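# Unfold the black phone stand and stand it upright

## Task

Open out the black phone stand so that its arm is extended, then leave it standing upright on its base.

## Robot and tools

Robot: two arms, left_arm and right_arm, each with six joints plus a parallel gripper. Joint order for every row and every per-joint list is always: waist, shoulder, elbow, wrist pitch, wrist yaw, wrist roll, then the gripper opening. Stated joint ranges (rad): waist -2.618 to 3.054, shoulder 0.000 to 3.142, elbow 0.000 to 3.142, wrist pitch -1.571 to 1.571, wrist yaw -1.571 to 1.571, wrist roll -2.094 to 2.094. A joint's true end may differ from these by up to 0.059 rad either way.

Frames: the scene frame has its origin at table-top height midway between the nominal arm bases, +z up, +x out across the table, and left_arm on the +y side (this is not the image left). Calibrated bases: left_arm at (-0.011, +0.243, 0) m, quat_wxyz (+1.000, 0, 0, +0.012); right_arm at (+0.019, -0.326, 0) m, quat_wxyz (+1.000, 0, 0, +0.009); both have +z up. Each arm reports its end_effector_position (m) and end_effector_quat_wxyz, and its wrist camera pose, in its own base frame; fixed cameras and the table use the scene frame. Reported hand poses can be a few cm off, worse at long reach. In the gripper frame the fingers point along +z and close along y; the reported position sits between the pads, about 1 cm short of the tips.

Rows: every movement command is built from rows of 14 numbers, each in [-1, 1], always giving both arms: left_arm's six joint values then its opening, then the same seven for right_arm. Joint values are offsets, not poses: they are scaled (1.0 = 1.202 rad waist, 1.258 shoulder, 1.3 elbow, 2.073 wrist pitch, 2.022 wrist yaw and wrist roll) and added to the Joint targets in force when the action or move begins, not to the previous row. Sending the same offset again therefore moves further. A 0 offset keeps the arm at its current targets. The opening is absolute: +1 fully open, -1 shut; a 0 there is a real command (half open), so repeat the present value from Tool commands to leave a gripper alone.

execute_actions(actions, cameras): actions is a list of actions; each action is a table of 1 to 15 rows, one row per 1/30 s step, with the final row held until 15 steps have passed. An empty list only reports state and images. An action asking any joint to go more than 0.059 rad beyond its stated range (measured from the start-of-action targets) is rejected for both arms; a malformed action, or a first action failing that check, rejects the whole call. Joints asked past their real end stop there, and the result may say "joint sent to its limit". Per step, each target can lead its measured angle by at most 0.202 (waist), 0.258 (shoulder), 0.3 (elbow), 0.573 (wrist pitch), 0.522 (yaw, roll) rad, and targets implying a hand jump over 200 mm are scaled back, so large offsets need several actions.

move(target, speed, blend, opening_speed, blocking, cameras): target is one 14-number row or a list of up to 15 rows; all offsets count from the same starting Joint targets. Joints travel together along planned paths that ignore obstacles and the other arm. speed is the top rad/s of the joint with the farthest to go, 0.01 to 2 (default 0.5), one value or one per target. blend (rad) rounds corners between listed targets; 0 stops at each. opening_speed (0.2 or more, opening units per second) ramps the gripper; use a low value when closing on something fragile. New openings on later targets are applied only after the arms come to rest there. blocking=false returns after about 0.5 s while the move continues. The result adds a move: line: done, off_target (resting more than 0.035 rad from target), moving, held, or fault, plus limits=held and each lagging arm's worst joint.

wait(seconds 0 to 10): lets the simulation run with commands held; returns early if a running move ends. stop(): brakes a running move. zoom_image(camera, region [x0, y0, x1, y1] pixels, at most 504x504) magnifies part of the latest image of cam_high, cam_low, cam_left_wrist or cam_right_wrist (all 896x504). finished_scene(scene): ends the current scene, given its number; irreversible, so call it only once the stand is unfolded, upright and stable with nothing holding it.

Results: Joint positions (rad, gripper gap in m, 0.094 fully open), Joint velocities ("within noise" when still), Joint targets (the base for your next offsets), Joint torques (include gravity; numbers 1 to 3 wrap at ±28 N m), Tool commands, grip_measured (same scale as the opening command; a full squeeze reads up to about 0.064 below the part's width), step readings for action calls, and notes such as "joint command not followed" (clearance check altered targets), MOTOR HOT (75 °C) and OVER-TEMPERATURE FAULT (90 °C, arm folds and idles).

Cautions: nothing may leave the table. Avoid dropping the stand, releasing it while it moves, fast impacts, and pressing hard; arms colliding with each other can fail the attempt. Closing below the part's width presses at full force. To stop pushing, command targets back past the measured positions. Avoid long stretched-out holds or pushing at unreachable poses, which overheat motors. Small disturbances may tug held parts or nudge loose ones. Smooth, quick, low-effort motion is preferred.

Each tool is called after ">>>" as a command line: name --argument value for each argument, lists and objects as JSON in quotes; but a table of rows of numbers goes row by row, as --pt "numbers of a row", without its own name.

## Session

>>> execute_actions --actions '[]'

Scene clock: 0.00 s.
left_arm: end_effector_position=(+0.3991, +0.0190, +0.1291) grip_measured=+1.000 end_effector_quat_wxyz=(+0.603, -0.059, +0.791, +0.087) | right_arm: end_effector_position=(+0.4108, +0.0023, +0.1069) grip_measured=+1.000 end_effector_quat_wxyz=(+0.578, +0.001, +0.816, +0.009)
Joint positions: left_arm=[-0.082 1.476 0.399 0.804 -0.289 -0.01 0.094] | right_arm=[-0.005 1.549 0.435 0.777 -0.018 0.01 0.094]
Joint velocities: within noise
Joint torques (N m): no reading
Motor temperatures (°C): left_arm=[25 31 35 26 25 24 23] | right_arm=[27 28 26 26 23 24 24]
Heat: left arm: 35 °C; right arm: 28 °C.
Joint targets: left_arm=[-0.082 1.466 0.411 0.818 -0.291 -0.010] | right_arm=[-0.005 1.546 0.438 0.769 -0.018 0.010]
Tool commands: left_gripper/opening=+1.0 right_gripper/opening=+1.0

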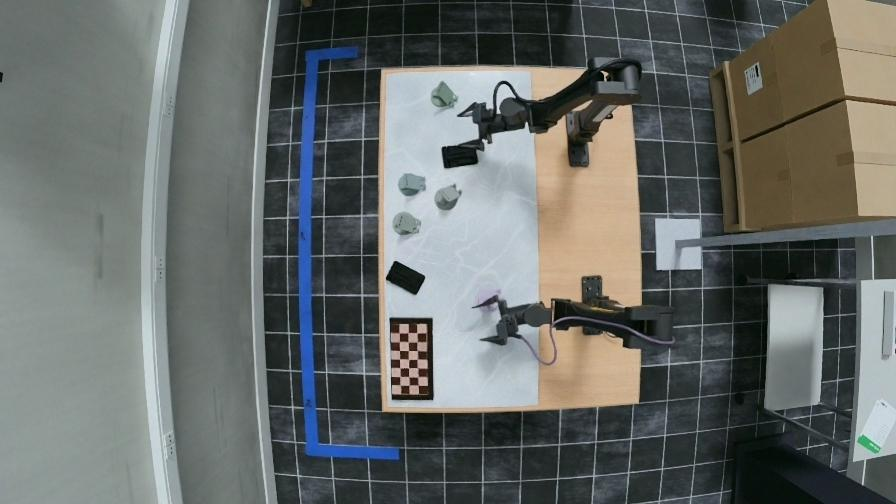

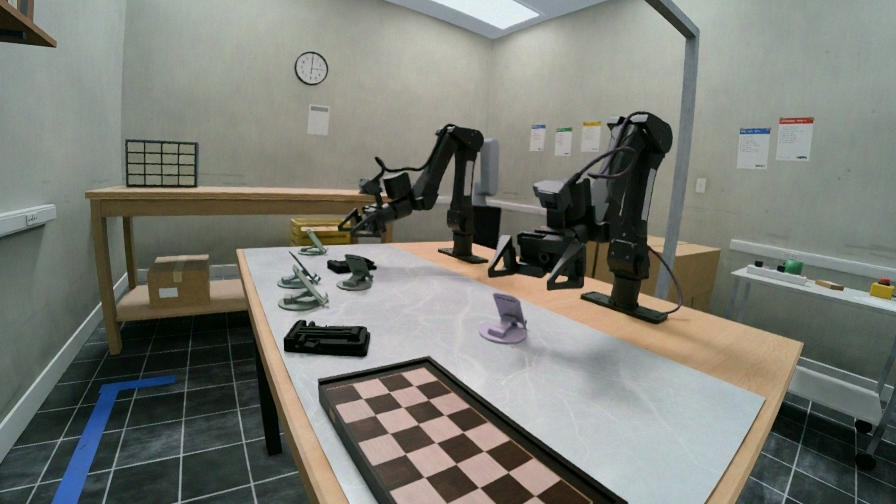

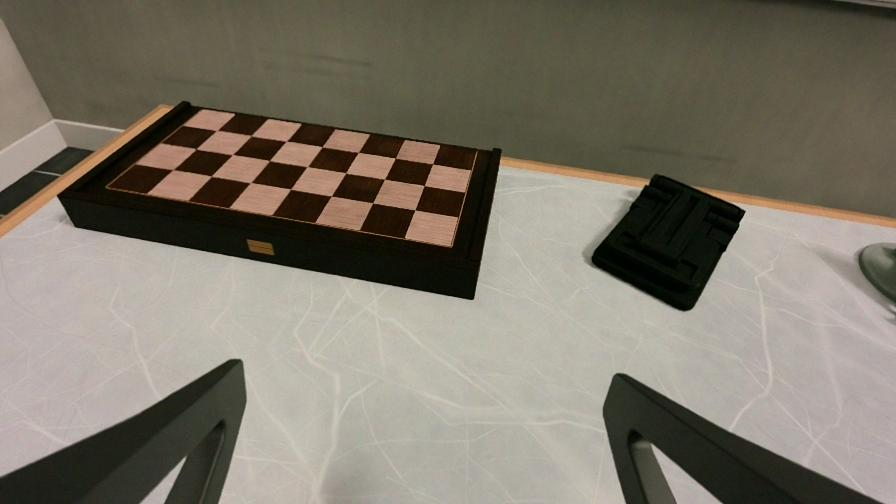

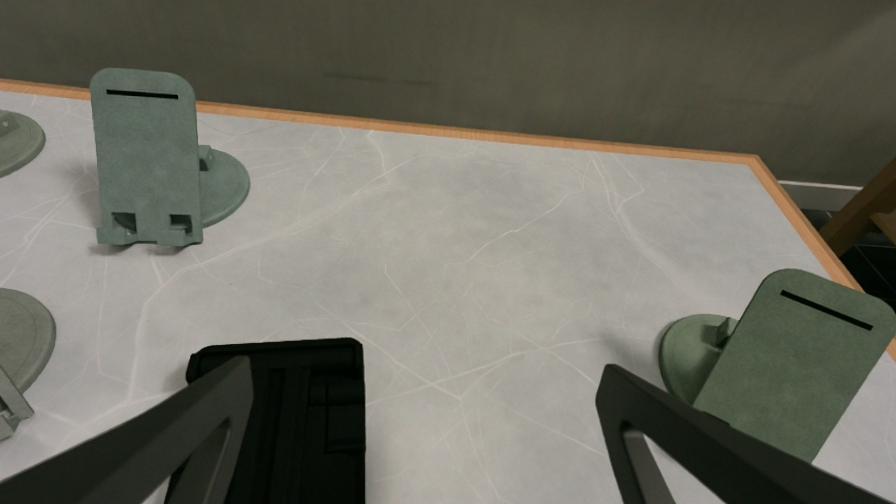

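>>> zoom_image --camera "cam_high" --region '[430, 130, 500, 180]'

>>> zoom_image --camera "cam_high" --region '[370, 250, 440, 300]'

>>> zoom_image --camera "cam_left_wrist" --region '[560, 150, 780, 330]'

>>> zoom_image --camera "cam_right_wrist" --region '[120, 310, 420, 504]'

>>> zoom_image --camera "cam_low" --region '[260, 220, 560, 370]'

Scaled by 7.200.

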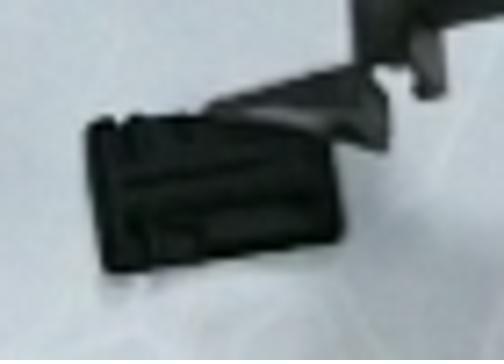

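Scaled by 7.200.

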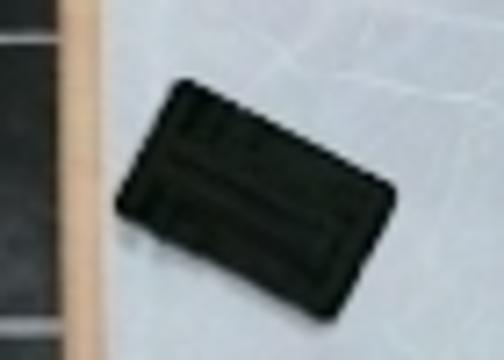

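Scaled by 2.291.

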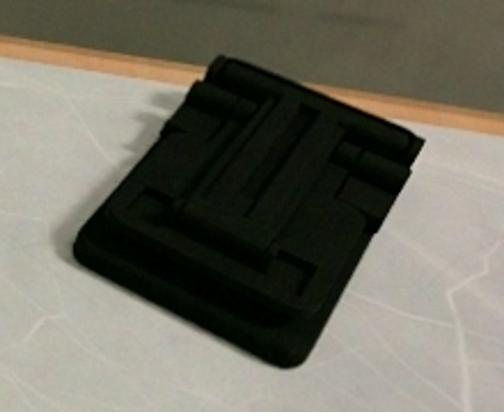

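Scaled by 1.680.

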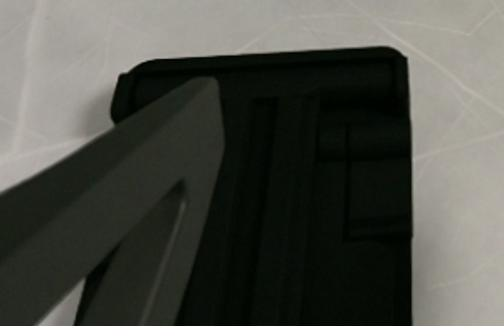

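Scaled by 1.680.

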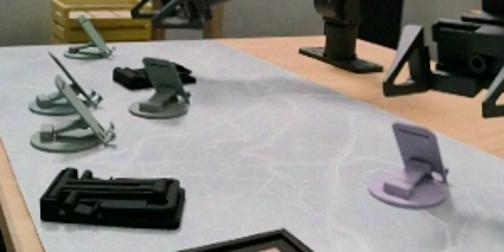

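>>> move --target '[0,0,0,0,0,0,1,0.11,-0.173,0.678,-0.863,0,0,1]' --speed 0.8 --cameras '["cam_right_wrist","cam_high"]'

Scene clock: 38.17 s.
left_arm: end_effector_position=(+0.3991, +0.0190, +0.1291) grip_measured=+1.000 end_effector_quat_wxyz=(+0.603, -0.059, +0.791, +0.087) | right_arm: end_effector_position=(+0.3290, +0.0435, +0.2085) grip_measured=+1.000 end_effector_quat_wxyz=(+0.257, -0.055, +0.964, +0.025)
Joint positions: left_arm=[-0.082 1.476 0.399 0.804 -0.289 -0.01 0.094] | right_arm=[0.119 1.343 1.294 -0.999 -0.018 0.01 0.094]
Joint velocities: within noise
Joint torques (N m): left_arm=[0.01 -5.83 6.37 1.75 -0.07 0.04] | right_arm=[0.57 -6.8 7.64 0.87 0.04 -0.02]
Motor temperatures (°C): left_arm=[25 32 37 30 25 24 23] | right_arm=[27 30 28 31 23 24 24]
Heat: left arm: 37 °C; right arm: 31 °C.
Joint targets: left_arm=[-0.082 1.466 0.411 0.818 -0.291 -0.010] | right_arm=[0.128 1.328 1.320 -1.020 -0.018 0.010]
move: done
Images, in order (width x height): cam_high 896x504, cam_right_wrist 896x504.

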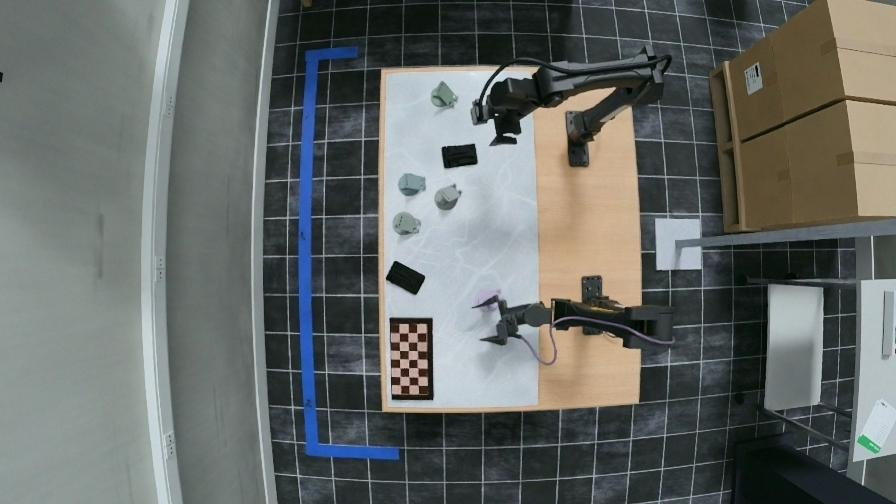

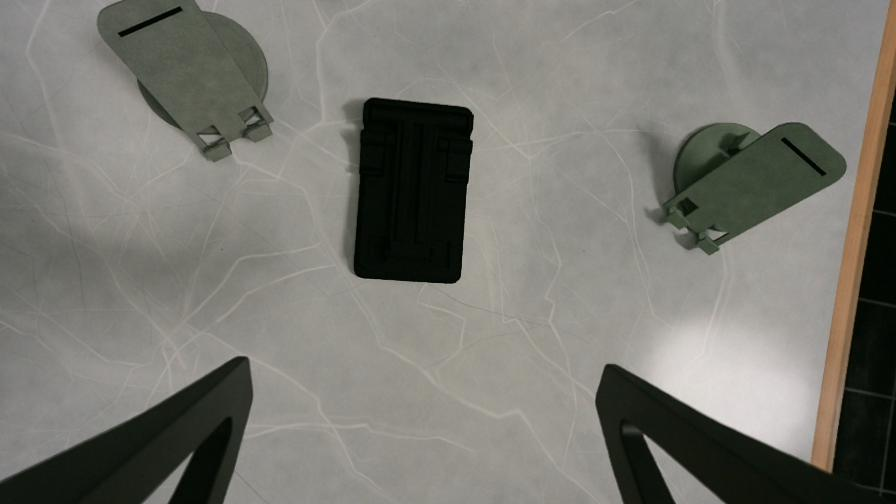

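>>> zoom_image --camera "cam_right_wrist" --region '[330, 80, 500, 300]'

>>> zoom_image --camera "cam_right_wrist" --region '[640, 100, 860, 270]'

>>> zoom_image --camera "cam_low" --region '[460, 280, 560, 350]'

>>> zoom_image --camera "cam_low" --region '[320, 240, 400, 300]'

>>> zoom_image --camera "cam_low" --region '[270, 310, 380, 370]'

Scaled by 2.291.

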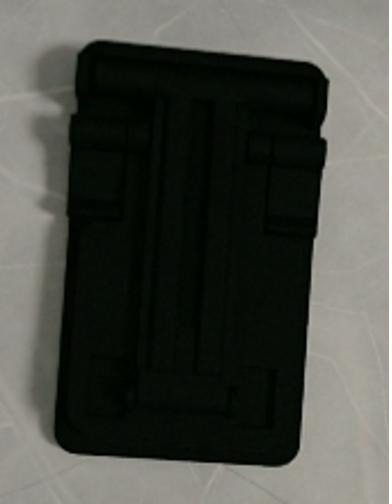

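Scaled by 2.291.

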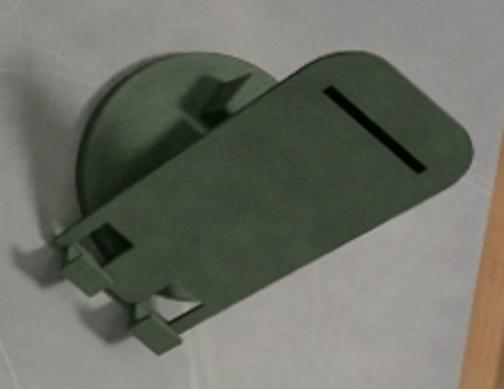

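This scene's latest camera images include none from cam_low. They are from: cam_high, cam_right_wrist. cam_low's image comes with the result of a call that names it in "cameras".

This scene's latest camera images include none from cam_low. They are from: cam_high, cam_right_wrist. cam_low's image comes with the result of a call that names it in "cameras".

This scene's latest camera images include none from cam_low. They are from: cam_high, cam_right_wrist. cam_low's image comes with the result of a call that names it in "cameras".

>>> move --target '[0,0,0,0,0,0,1,0,-0.185,-0.535,0.367,0,0,1]' --speed 0.8 --cameras '["cam_right_wrist","cam_low"]'

>>> zoom_image --camera "cam_right_wrist" --region '[250, 100, 600, 400]'

>>> zoom_image --camera "cam_low" --region '[460, 280, 560, 350]'

>>> zoom_image --camera "cam_low" --region '[310, 240, 390, 300]'

>>> zoom_image --camera "cam_low" --region '[270, 310, 380, 370]'

Scene clock: 58.60 s.
left_arm: end_effector_position=(+0.3991, +0.0190, +0.1291) grip_measured=+1.000 end_effector_quat_wxyz=(+0.603, -0.059, +0.791, +0.087) | right_arm: end_effector_position=(+0.3290, +0.0435, +0.1294) grip_measured=+1.000 end_effector_quat_wxyz=(+0.401, -0.054, +0.914, +0.034)
Joint positions: left_arm=[-0.082 1.476 0.399 0.804 -0.289 -0.01 0.094] | right_arm=[0.119 1.114 0.642 -0.271 -0.018 0.01 0.094]
Joint velocities: within noise
Joint torques (N m): left_arm=[-0.01 -5.81 6.38 1.77 -0.06 0.01] | right_arm=[0.62 -5.42 4.85 1.59 -0.03 0.01]
Motor temperatures (°C): left_arm=[25 32 37 31 24 24 23] | right_arm=[27 30 30 29 23 24 24]
Heat: left arm: 37 °C; right arm: 30 °C.
Joint targets: left_arm=[-0.082 1.466 0.411 0.818 -0.291 -0.010] | right_arm=[0.128 1.096 0.624 -0.259 -0.018 0.010]
move: done
Images, in order (width x height): cam_low 896x504, cam_right_wrist 896x504.

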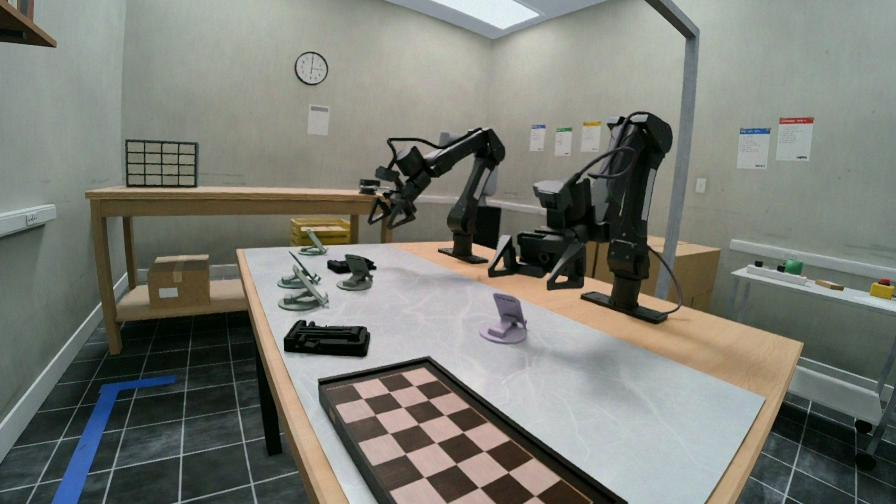

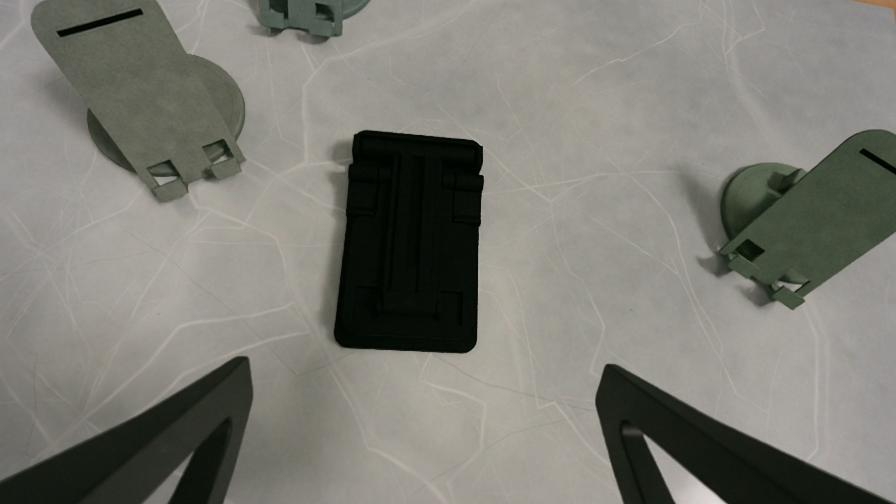

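Scaled by 1.440.

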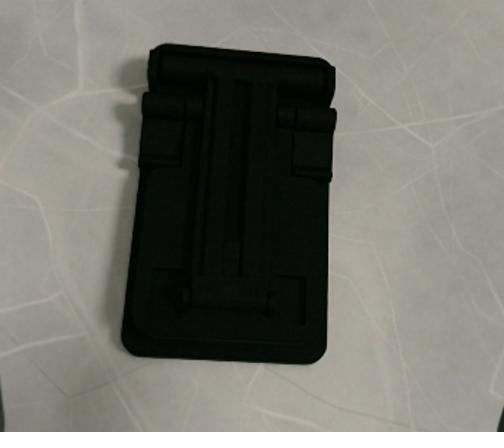

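Scaled by 5.040.

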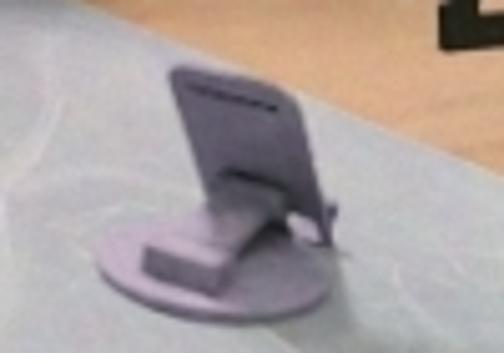

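Scaled by 6.300.

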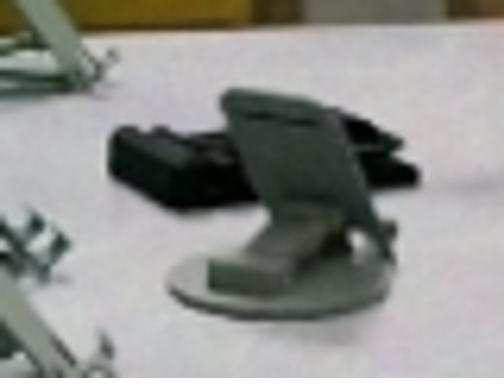

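Scaled by 4.582.

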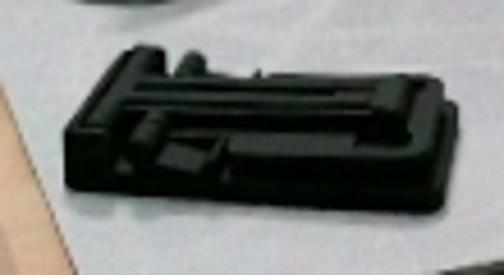

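>>> move --target '[0,0,0,0,0,0,1,0,0.781,0.994,-0.554,0,0,1]' --speed 0.9 --cameras '["cam_right_wrist","cam_high"]'

>>> zoom_image --camera "cam_high" --region '[410, 110, 530, 200]'

>>> zoom_image --camera "cam_right_wrist" --region '[250, 200, 600, 504]'

Scene clock: 87.07 s.
left_arm: end_effector_position=(+0.3991, +0.0190, +0.1291) grip_measured=+1.000 end_effector_quat_wxyz=(+0.603, -0.059, +0.791, +0.087) | right_arm: end_effector_position=(+0.3939, +0.0513, +0.1215) grip_measured=+1.000 end_effector_quat_wxyz=(+0.004, -0.055, +0.998, +0.009)
Joint positions: left_arm=[-0.082 1.476 0.399 0.804 -0.289 -0.01 0.094] | right_arm=[0.119 2.057 1.888 -1.392 -0.018 0.01 0.094]
Joint velocities: within noise
Joint torques (N m): left_arm=[-0.03 -5.83 6.38 1.76 -0.07 0.01] | right_arm=[0.68 -10.65 7.28 0.13 0 -0.03]
Motor temperatures (°C): left_arm=[25 31 37 32 24 24 23] | right_arm=[27 29 30 31 23 24 24]
Heat: left arm: 37 °C; right arm: 31 °C.
Joint targets: left_arm=[-0.082 1.466 0.411 0.818 -0.291 -0.010] | right_arm=[0.128 2.078 1.916 -1.407 -0.018 0.010]
move: done
Images, in order (width x height): cam_high 896x504, cam_right_wrist 896x504.

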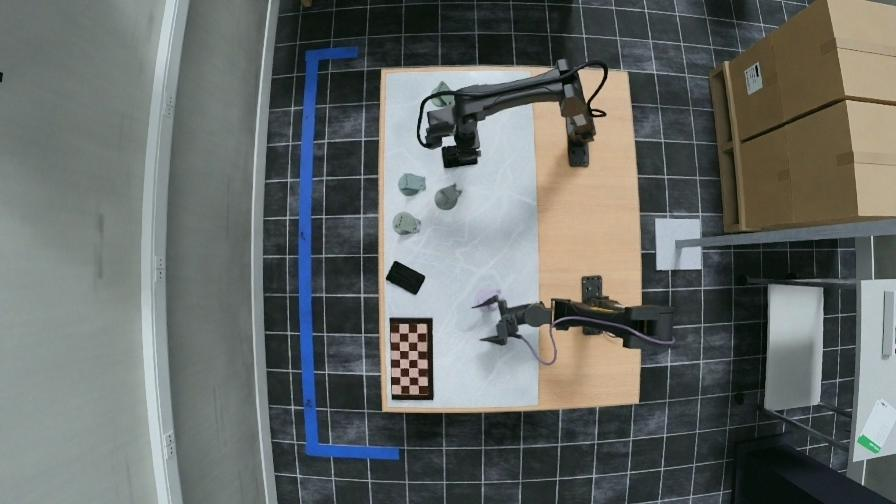

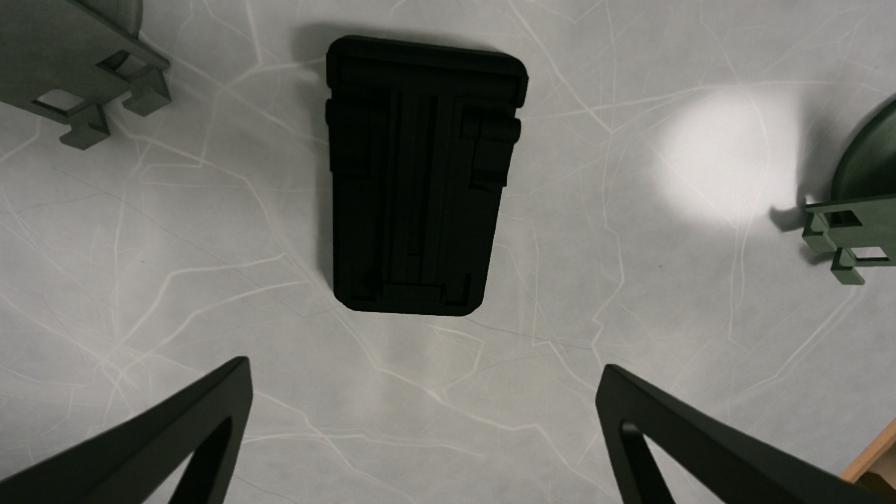

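Scaled by 4.200.

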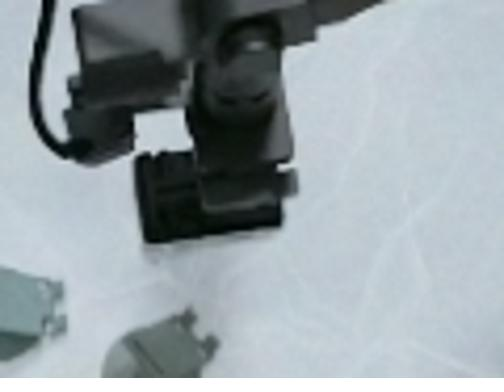

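Scaled by 1.440.

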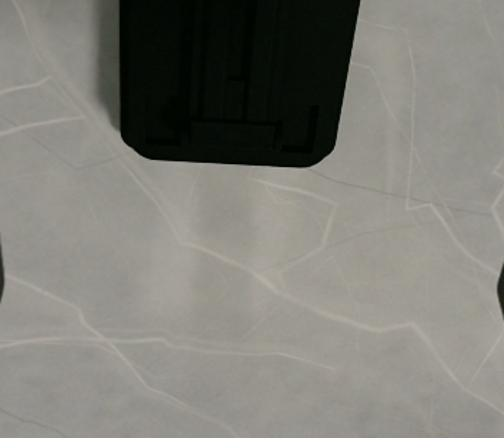

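>>> move --target '[0,0,0,0,0,0,1,0,0.0294,-0.1473,0.1095,0,0,1]' --speed 0.5 --cameras '["cam_right_wrist","cam_low"]'

>>> zoom_image --camera "cam_low" --region '[310, 200, 450, 300]'

>>> zoom_image --camera "cam_right_wrist" --region '[200, 0, 650, 500]'

Scene clock: 122.97 s.
left_arm: end_effector_position=(+0.3991, +0.0190, +0.1291) grip_measured=+1.000 end_effector_quat_wxyz=(+0.603, -0.059, +0.791, +0.087) | right_arm: end_effector_position=(+0.4024, +0.0523, +0.0680) grip_measured=+1.000 end_effector_quat_wxyz=(+0.004, -0.055, +0.998, +0.009)
Joint positions: left_arm=[-0.082 1.476 0.399 0.804 -0.289 -0.01 0.094] | right_arm=[0.119 2.099 1.739 -1.2 -0.018 0.01 0.094]
Joint velocities: within noise
Joint torques (N m): left_arm=[-0.02 -5.81 6.34 1.76 -0.07 0.02] | right_arm=[0.64 -11.34 3.99 0.46 0 -0.01]
Motor temperatures (°C): left_arm=[25 31 37 34 24 24 23] | right_arm=[27 31 31 28 23 24 24]
Heat: left arm: 37 °C; right arm: 31 °C.
Joint targets: left_arm=[-0.082 1.466 0.411 0.818 -0.291 -0.010] | right_arm=[0.128 2.115 1.725 -1.180 -0.018 0.010]
move: done
Images, in order (width x height): cam_low 896x504, cam_right_wrist 896x504.

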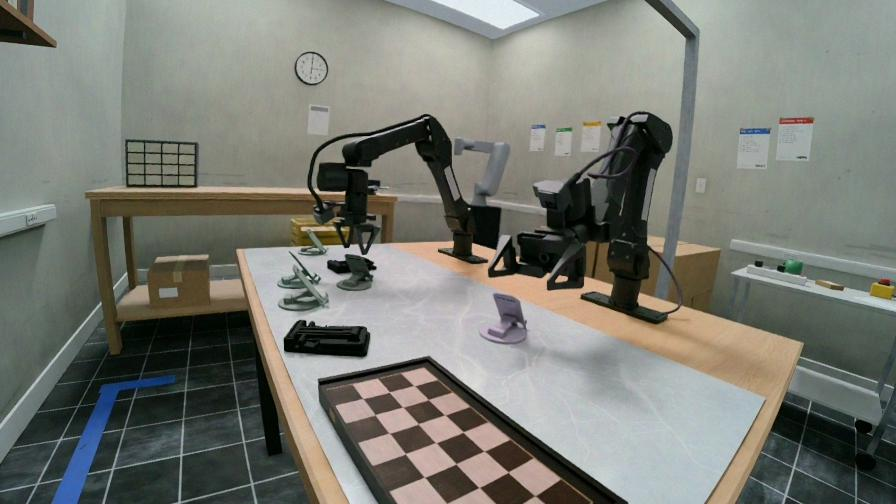

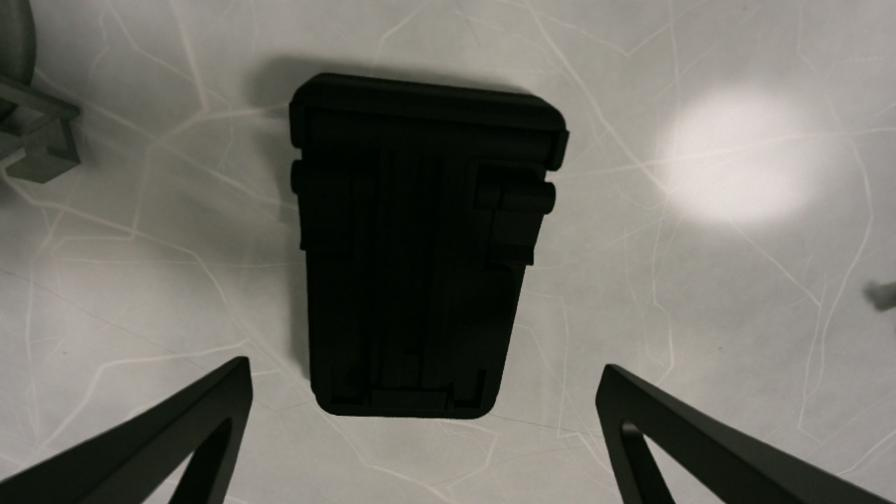

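Scaled by 3.600.

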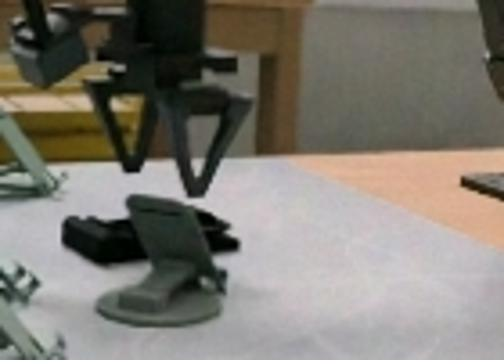

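Scaled by 1.008.

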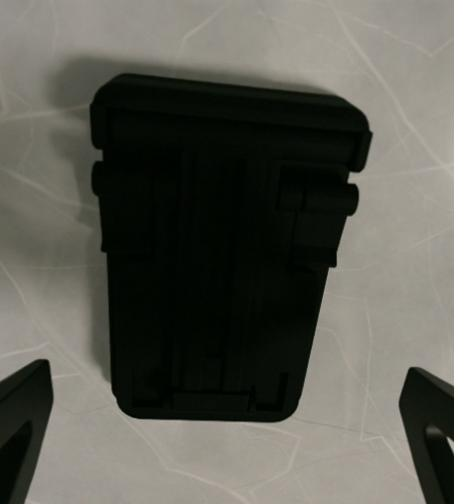

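>>> move --target '[0,0,0,0,0,0,1,-0.008,0.0319,-0.1095,0.0877,0,0,1]' --speed 0.3 --cameras '["cam_right_wrist","cam_low"]'

>>> zoom_image --camera "cam_right_wrist" --region '[200, 50, 650, 500]'

Scene clock: 131.63 s.
left_arm: end_effector_position=(+0.3991, +0.0190, +0.1291) grip_measured=+1.000 end_effector_quat_wxyz=(+0.603, -0.059, +0.791, +0.087) | right_arm: end_effector_position=(+0.4007, +0.0513, +0.0241) grip_measured=+1.000 end_effector_quat_wxyz=(+0.004, -0.055, +0.998, +0.007)
Joint positions: left_arm=[-0.082 1.476 0.399 0.804 -0.289 -0.01 0.094] | right_arm=[0.119 2.128 1.606 -1.039 -0.013 0.01 0.094]
Joint velocities: within noise
Joint torques (N m): left_arm=[0.03 -5.78 6.35 1.76 -0.07 0.03] | right_arm=[-0.25 -10.92 3.32 0.62 -0.03 -0.07]
Motor temperatures (°C): left_arm=[25 31 37 34 24 24 23] | right_arm=[27 33 30 28 23 24 24]
Heat: left arm: 37 °C; right arm: 33 °C.
Joint targets: left_arm=[-0.082 1.466 0.411 0.818 -0.291 -0.010] | right_arm=[0.118 2.156 1.582 -0.999 -0.018 0.010]
move: off_target (right_arm); right_arm: the wrist pitch is farthest, 0.041 rad from its target
Images, in order (width x height): cam_low 896x504, cam_right_wrist 896x504.

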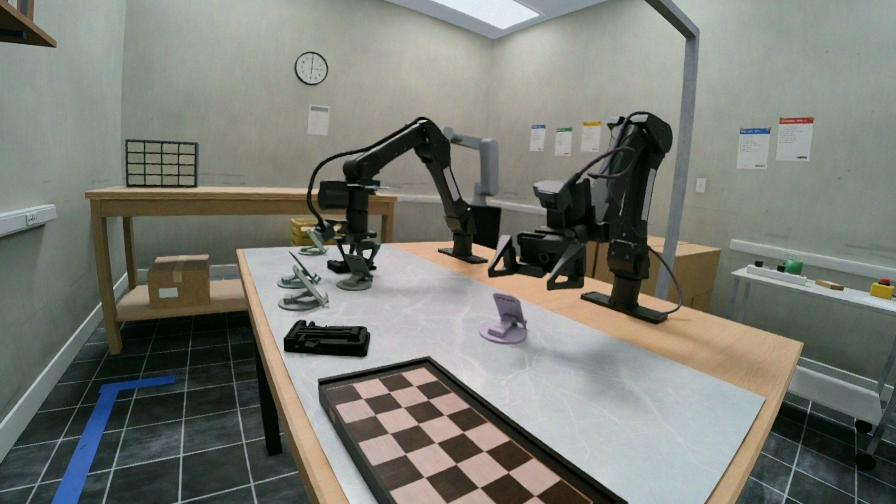

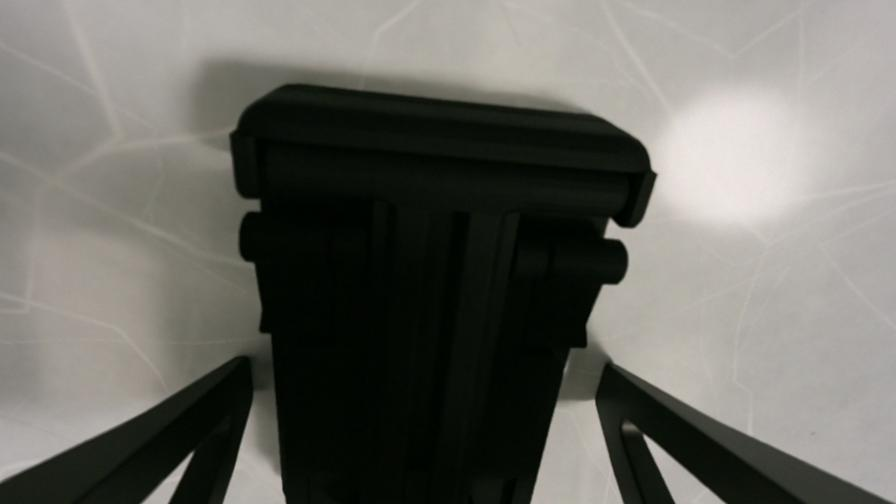

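Scaled by 1.120.

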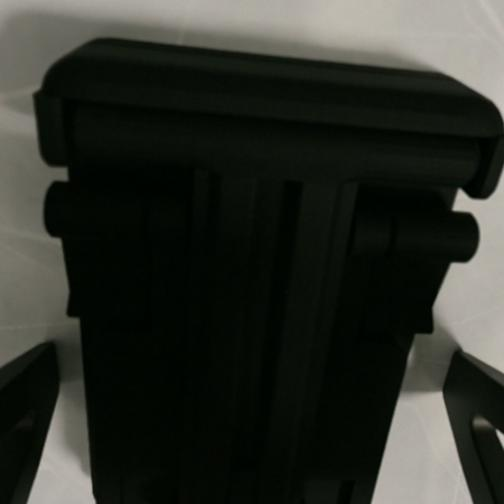

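>>> move --pt "0 0 0 0 0 0 1 0 -0.0095 0.0138 -0.010 0 0 1" --pt "0 0 0 0 0 0 1 0 -0.0095 0.0138 -0.010 0 0 0.2" --speed 0.3 --opening_speed 0.5 --cameras '["cam_right_wrist","cam_low"]'

>>> zoom_image --camera "cam_right_wrist" --region '[200, 50, 650, 500]'

Scene clock: 140.87 s.
left_arm: end_effector_position=(+0.3991, +0.0190, +0.1291) grip_measured=+1.000 end_effector_quat_wxyz=(+0.603, -0.059, +0.791, +0.087) | right_arm: end_effector_position=(+0.4011, +0.0510, +0.0241) grip_measured=+0.491 end_effector_quat_wxyz=(+0.005, -0.055, +0.998, +0.006)
Joint positions: left_arm=[-0.082 1.476 0.399 0.804 -0.289 -0.01 0.094] | right_arm=[0.119 2.128 1.606 -1.038 -0.011 0.01 0.07]
Joint velocities: within noise
Joint torques (N m): left_arm=[0.02 -5.79 6.31 1.76 -0.06 0.02] | right_arm=[0.01 -11.59 4.59 0.42 -0.06 0]
Motor temperatures (°C): left_arm=[25 31 37 34 24 24 23] | right_arm=[27 33 29 28 23 24 24]
Heat: left arm: 37 °C; right arm: 33 °C.
Joint targets: left_arm=[-0.082 1.466 0.411 0.818 -0.291 -0.010] | right_arm=[0.118 2.144 1.600 -1.019 -0.018 0.010]
move: done
Images, in order (width x height): cam_low 896x504, cam_right_wrist 896x504.

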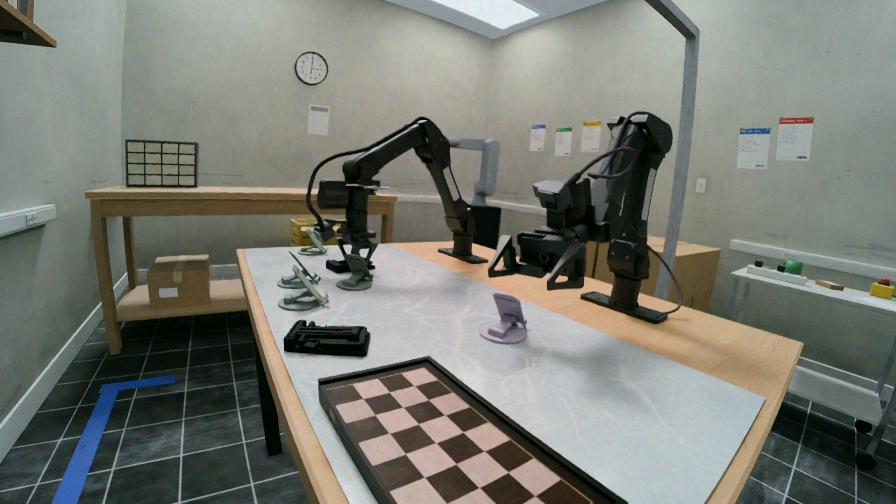

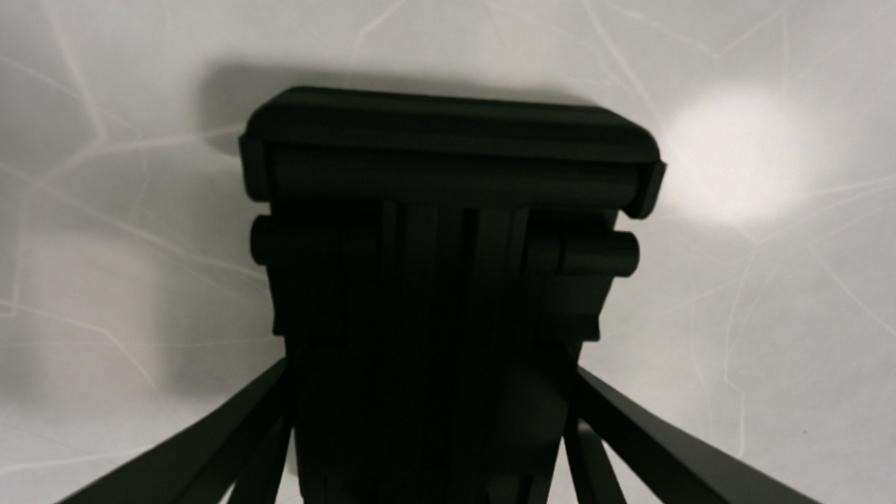

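Scaled by 1.120.

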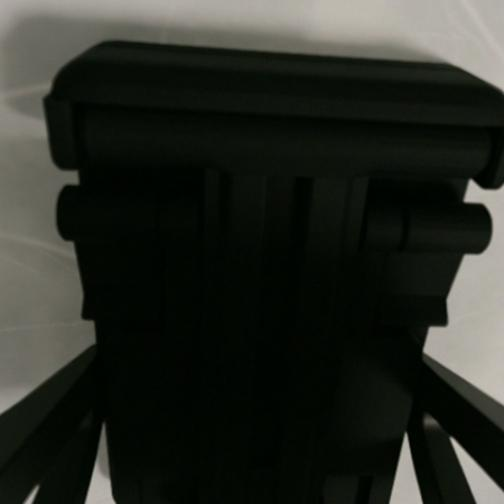

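>>> move --target '[0,0,0,0,0,0,1,0,-0.0837,0.1202,-0.13,0,0,0.25]' --speed 0.3 --cameras '["cam_right_wrist","cam_low"]'

>>> zoom_image --camera "cam_low" --region '[300, 200, 420, 300]'

Scene clock: 199.70 s.
left_arm: end_effector_position=(+0.3991, +0.0190, +0.1291) grip_measured=+1.000 end_effector_quat_wxyz=(+0.603, -0.059, +0.791, +0.087) | right_arm: end_effector_position=(+0.3837, +0.0490, +0.0788) grip_measured=+0.491 end_effector_quat_wxyz=(-0.020, -0.054, +0.998, +0.004)
Joint positions: left_arm=[-0.082 1.476 0.399 0.804 -0.289 -0.01 0.094] | right_arm=[0.119 2.066 1.731 -1.274 -0.011 0.01 0.07]
Joint velocities: within noise
Joint torques (N m): left_arm=[-0.08 -5.76 6.39 1.77 -0.07 0.01] | right_arm=[-0.02 -15.05 6.95 0.04 -0.06 -0.05]
Motor temperatures (°C): left_arm=[25 31 37 36 24 24 23] | right_arm=[27 35 30 27 23 24 26]
Heat: left arm: 37 °C; right arm: 35 °C.
Joint targets: left_arm=[-0.082 1.466 0.411 0.818 -0.291 -0.010] | right_arm=[0.118 2.038 1.757 -1.289 -0.018 0.010]
move: done
Images, in order (width x height): cam_low 896x504, cam_right_wrist 896x504.

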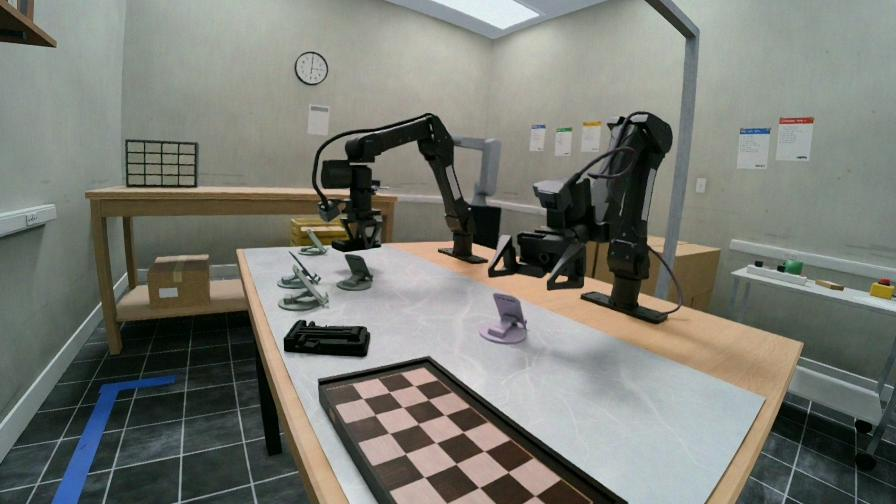

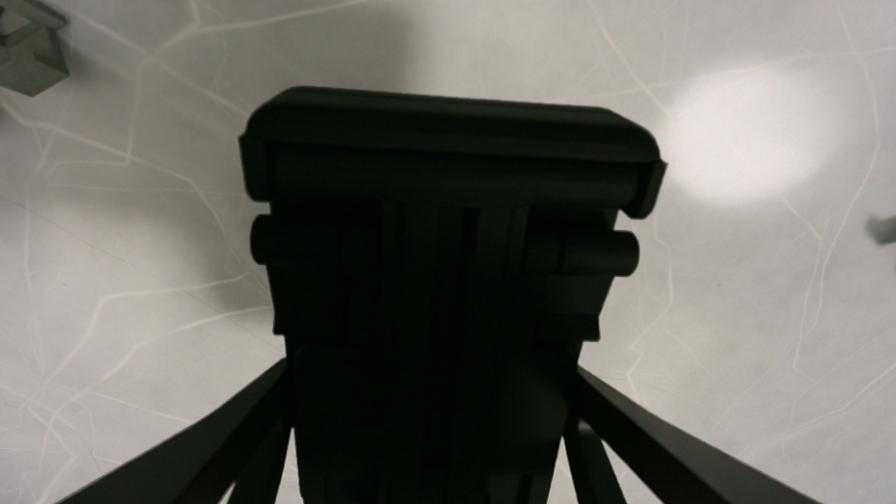

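Scaled by 4.200.

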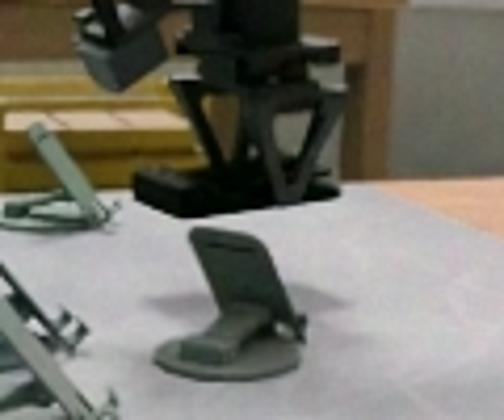

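>>> move --target '[0,0,0,0,0,0,1,0.151,-0.0502,0.0511,-0.0535,0,0.148,0.25]' --speed 0.3 --cameras '["cam_right_wrist","cam_high"]'

>>> zoom_image --camera "cam_high" --region '[400, 80, 540, 220]'

Scene clock: 206.23 s.
left_arm: end_effector_position=(+0.3991, +0.0190, +0.1291) grip_measured=+1.000 end_effector_quat_wxyz=(+0.603, -0.059, +0.791, +0.087) | right_arm: end_effector_position=(+0.3591, +0.1136, +0.1160) grip_measured=+0.491 end_effector_quat_wxyz=(-0.016, +0.001, +1.000, +0.003)
Joint positions: left_arm=[-0.082 1.476 0.399 0.804 -0.289 -0.01 0.094] | right_arm=[0.296 2.008 1.794 -1.385 -0.016 0.298 0.07]
Joint velocities: within noise
Joint torques (N m): left_arm=[-0.03 -5.82 6.34 1.76 -0.05 0.02] | right_arm=[0.16 -15.05 7.32 0.11 -0.03 0.09]
Motor temperatures (°C): left_arm=[25 31 37 36 24 24 23] | right_arm=[27 37 30 27 23 24 26]
Heat: left arm: 37 °C; right arm: 37 °C.
Joint targets: left_arm=[-0.082 1.466 0.411 0.818 -0.291 -0.010] | right_arm=[0.299 1.975 1.823 -1.400 -0.018 0.310]
move: done
Images, in order (width x height): cam_high 896x504, cam_right_wrist 896x504.

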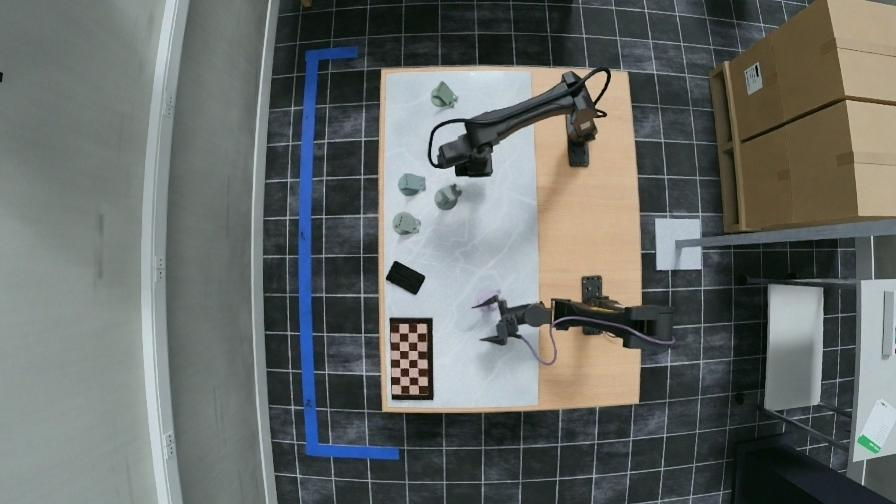

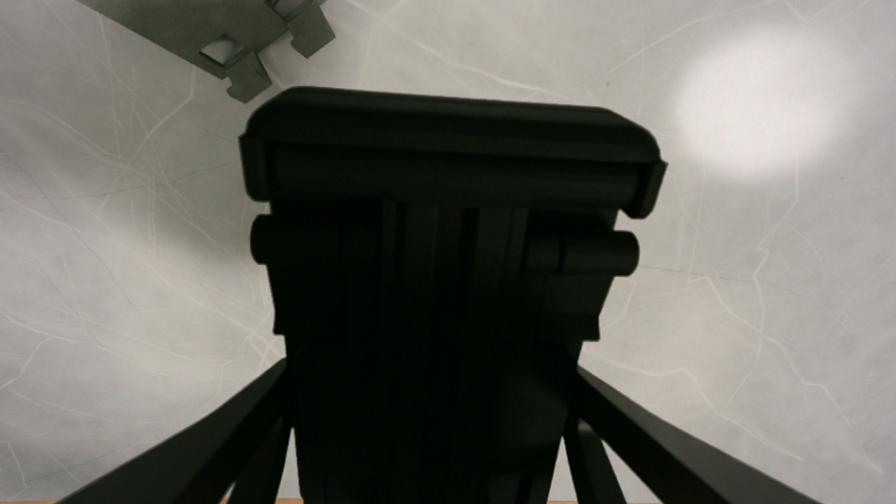

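Scaled by 3.600.

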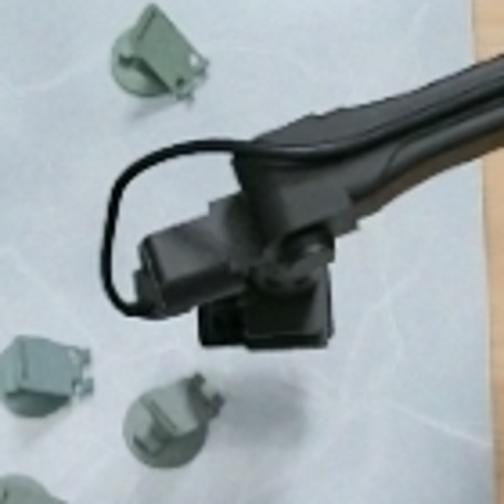

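>>> move --pt "0 0 0 0 0 0 1 0.326 0 0 0 0 -0.752 0.25" --pt "0 0 0 0 0 0 1 0.326 0.252 0.2272 0.0193 0 -0.752 0.25" --speed 0.45 --cameras '["cam_right_wrist","cam_high"]'

>>> zoom_image --camera "cam_high" --region '[400, 120, 580, 300]'

Scene clock: 217.57 s.
left_arm: end_effector_position=(+0.3991, +0.0190, +0.1291) grip_measured=+1.000 end_effector_quat_wxyz=(+0.603, -0.059, +0.791, +0.087) | right_arm: end_effector_position=(+0.3433, +0.2858, +0.0865) grip_measured=+0.490 end_effector_quat_wxyz=(-0.011, +0.809, -0.587, -0.004)
Joint positions: left_arm=[-0.082 1.476 0.399 0.804 -0.289 -0.01 0.094] | right_arm=[0.686 2.271 2.088 -1.368 -0.014 -1.2 0.07]
Joint velocities: within noise
Joint torques (N m): left_arm=[-0.06 -5.79 6.37 1.77 -0.08 0.03] | right_arm=[0.23 -12.66 7.49 0.36 -0.03 -0.15]
Motor temperatures (°C): left_arm=[25 31 37 36 24 24 23] | right_arm=[27 39 30 27 23 24 26]
Heat: left arm: 37 °C; right arm: 39 °C.
Joint targets: left_arm=[-0.082 1.466 0.411 0.818 -0.291 -0.010] | right_arm=[0.692 2.292 2.118 -1.360 -0.018 -1.211]
move: done
Images, in order (width x height): cam_high 896x504, cam_right_wrist 896x504.

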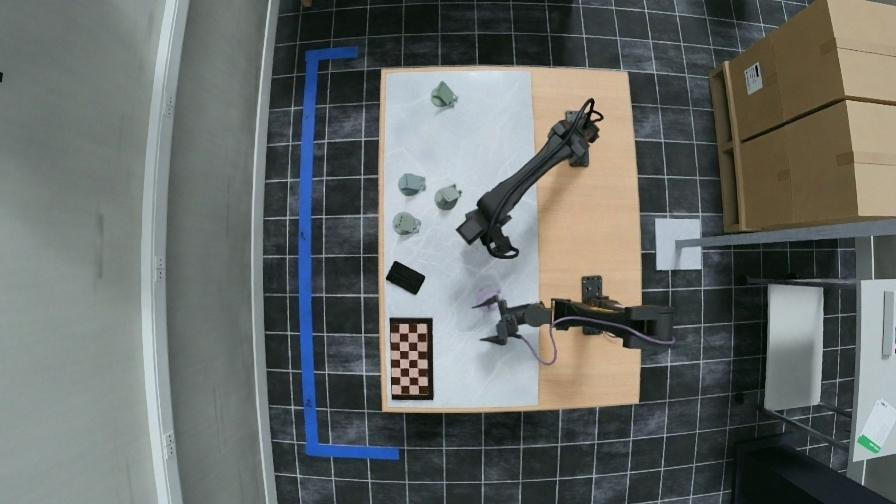

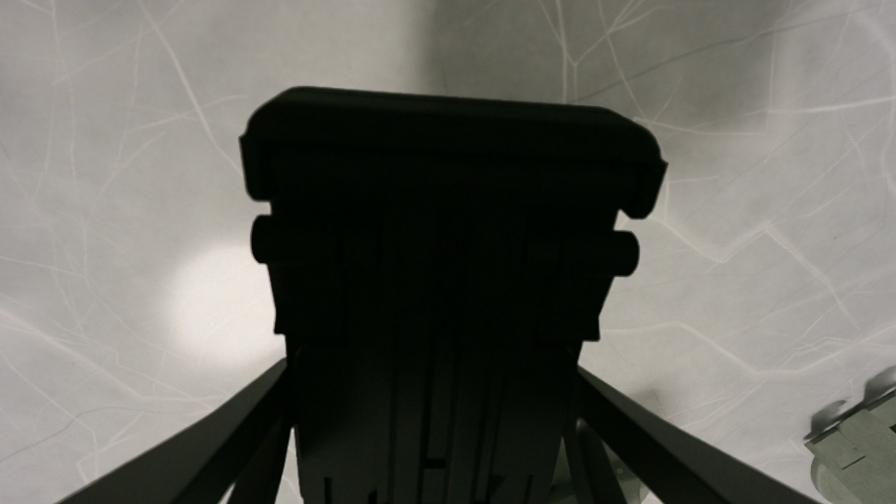

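Scaled by 2.800.

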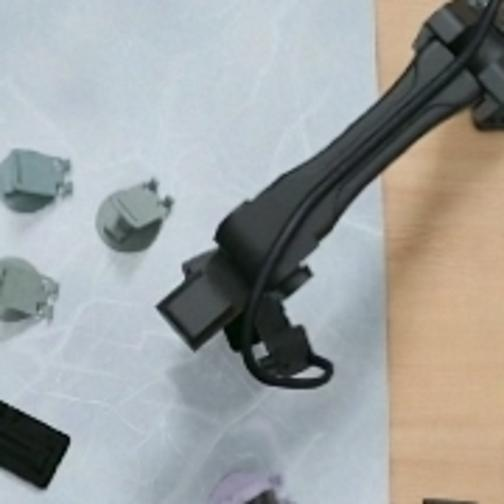

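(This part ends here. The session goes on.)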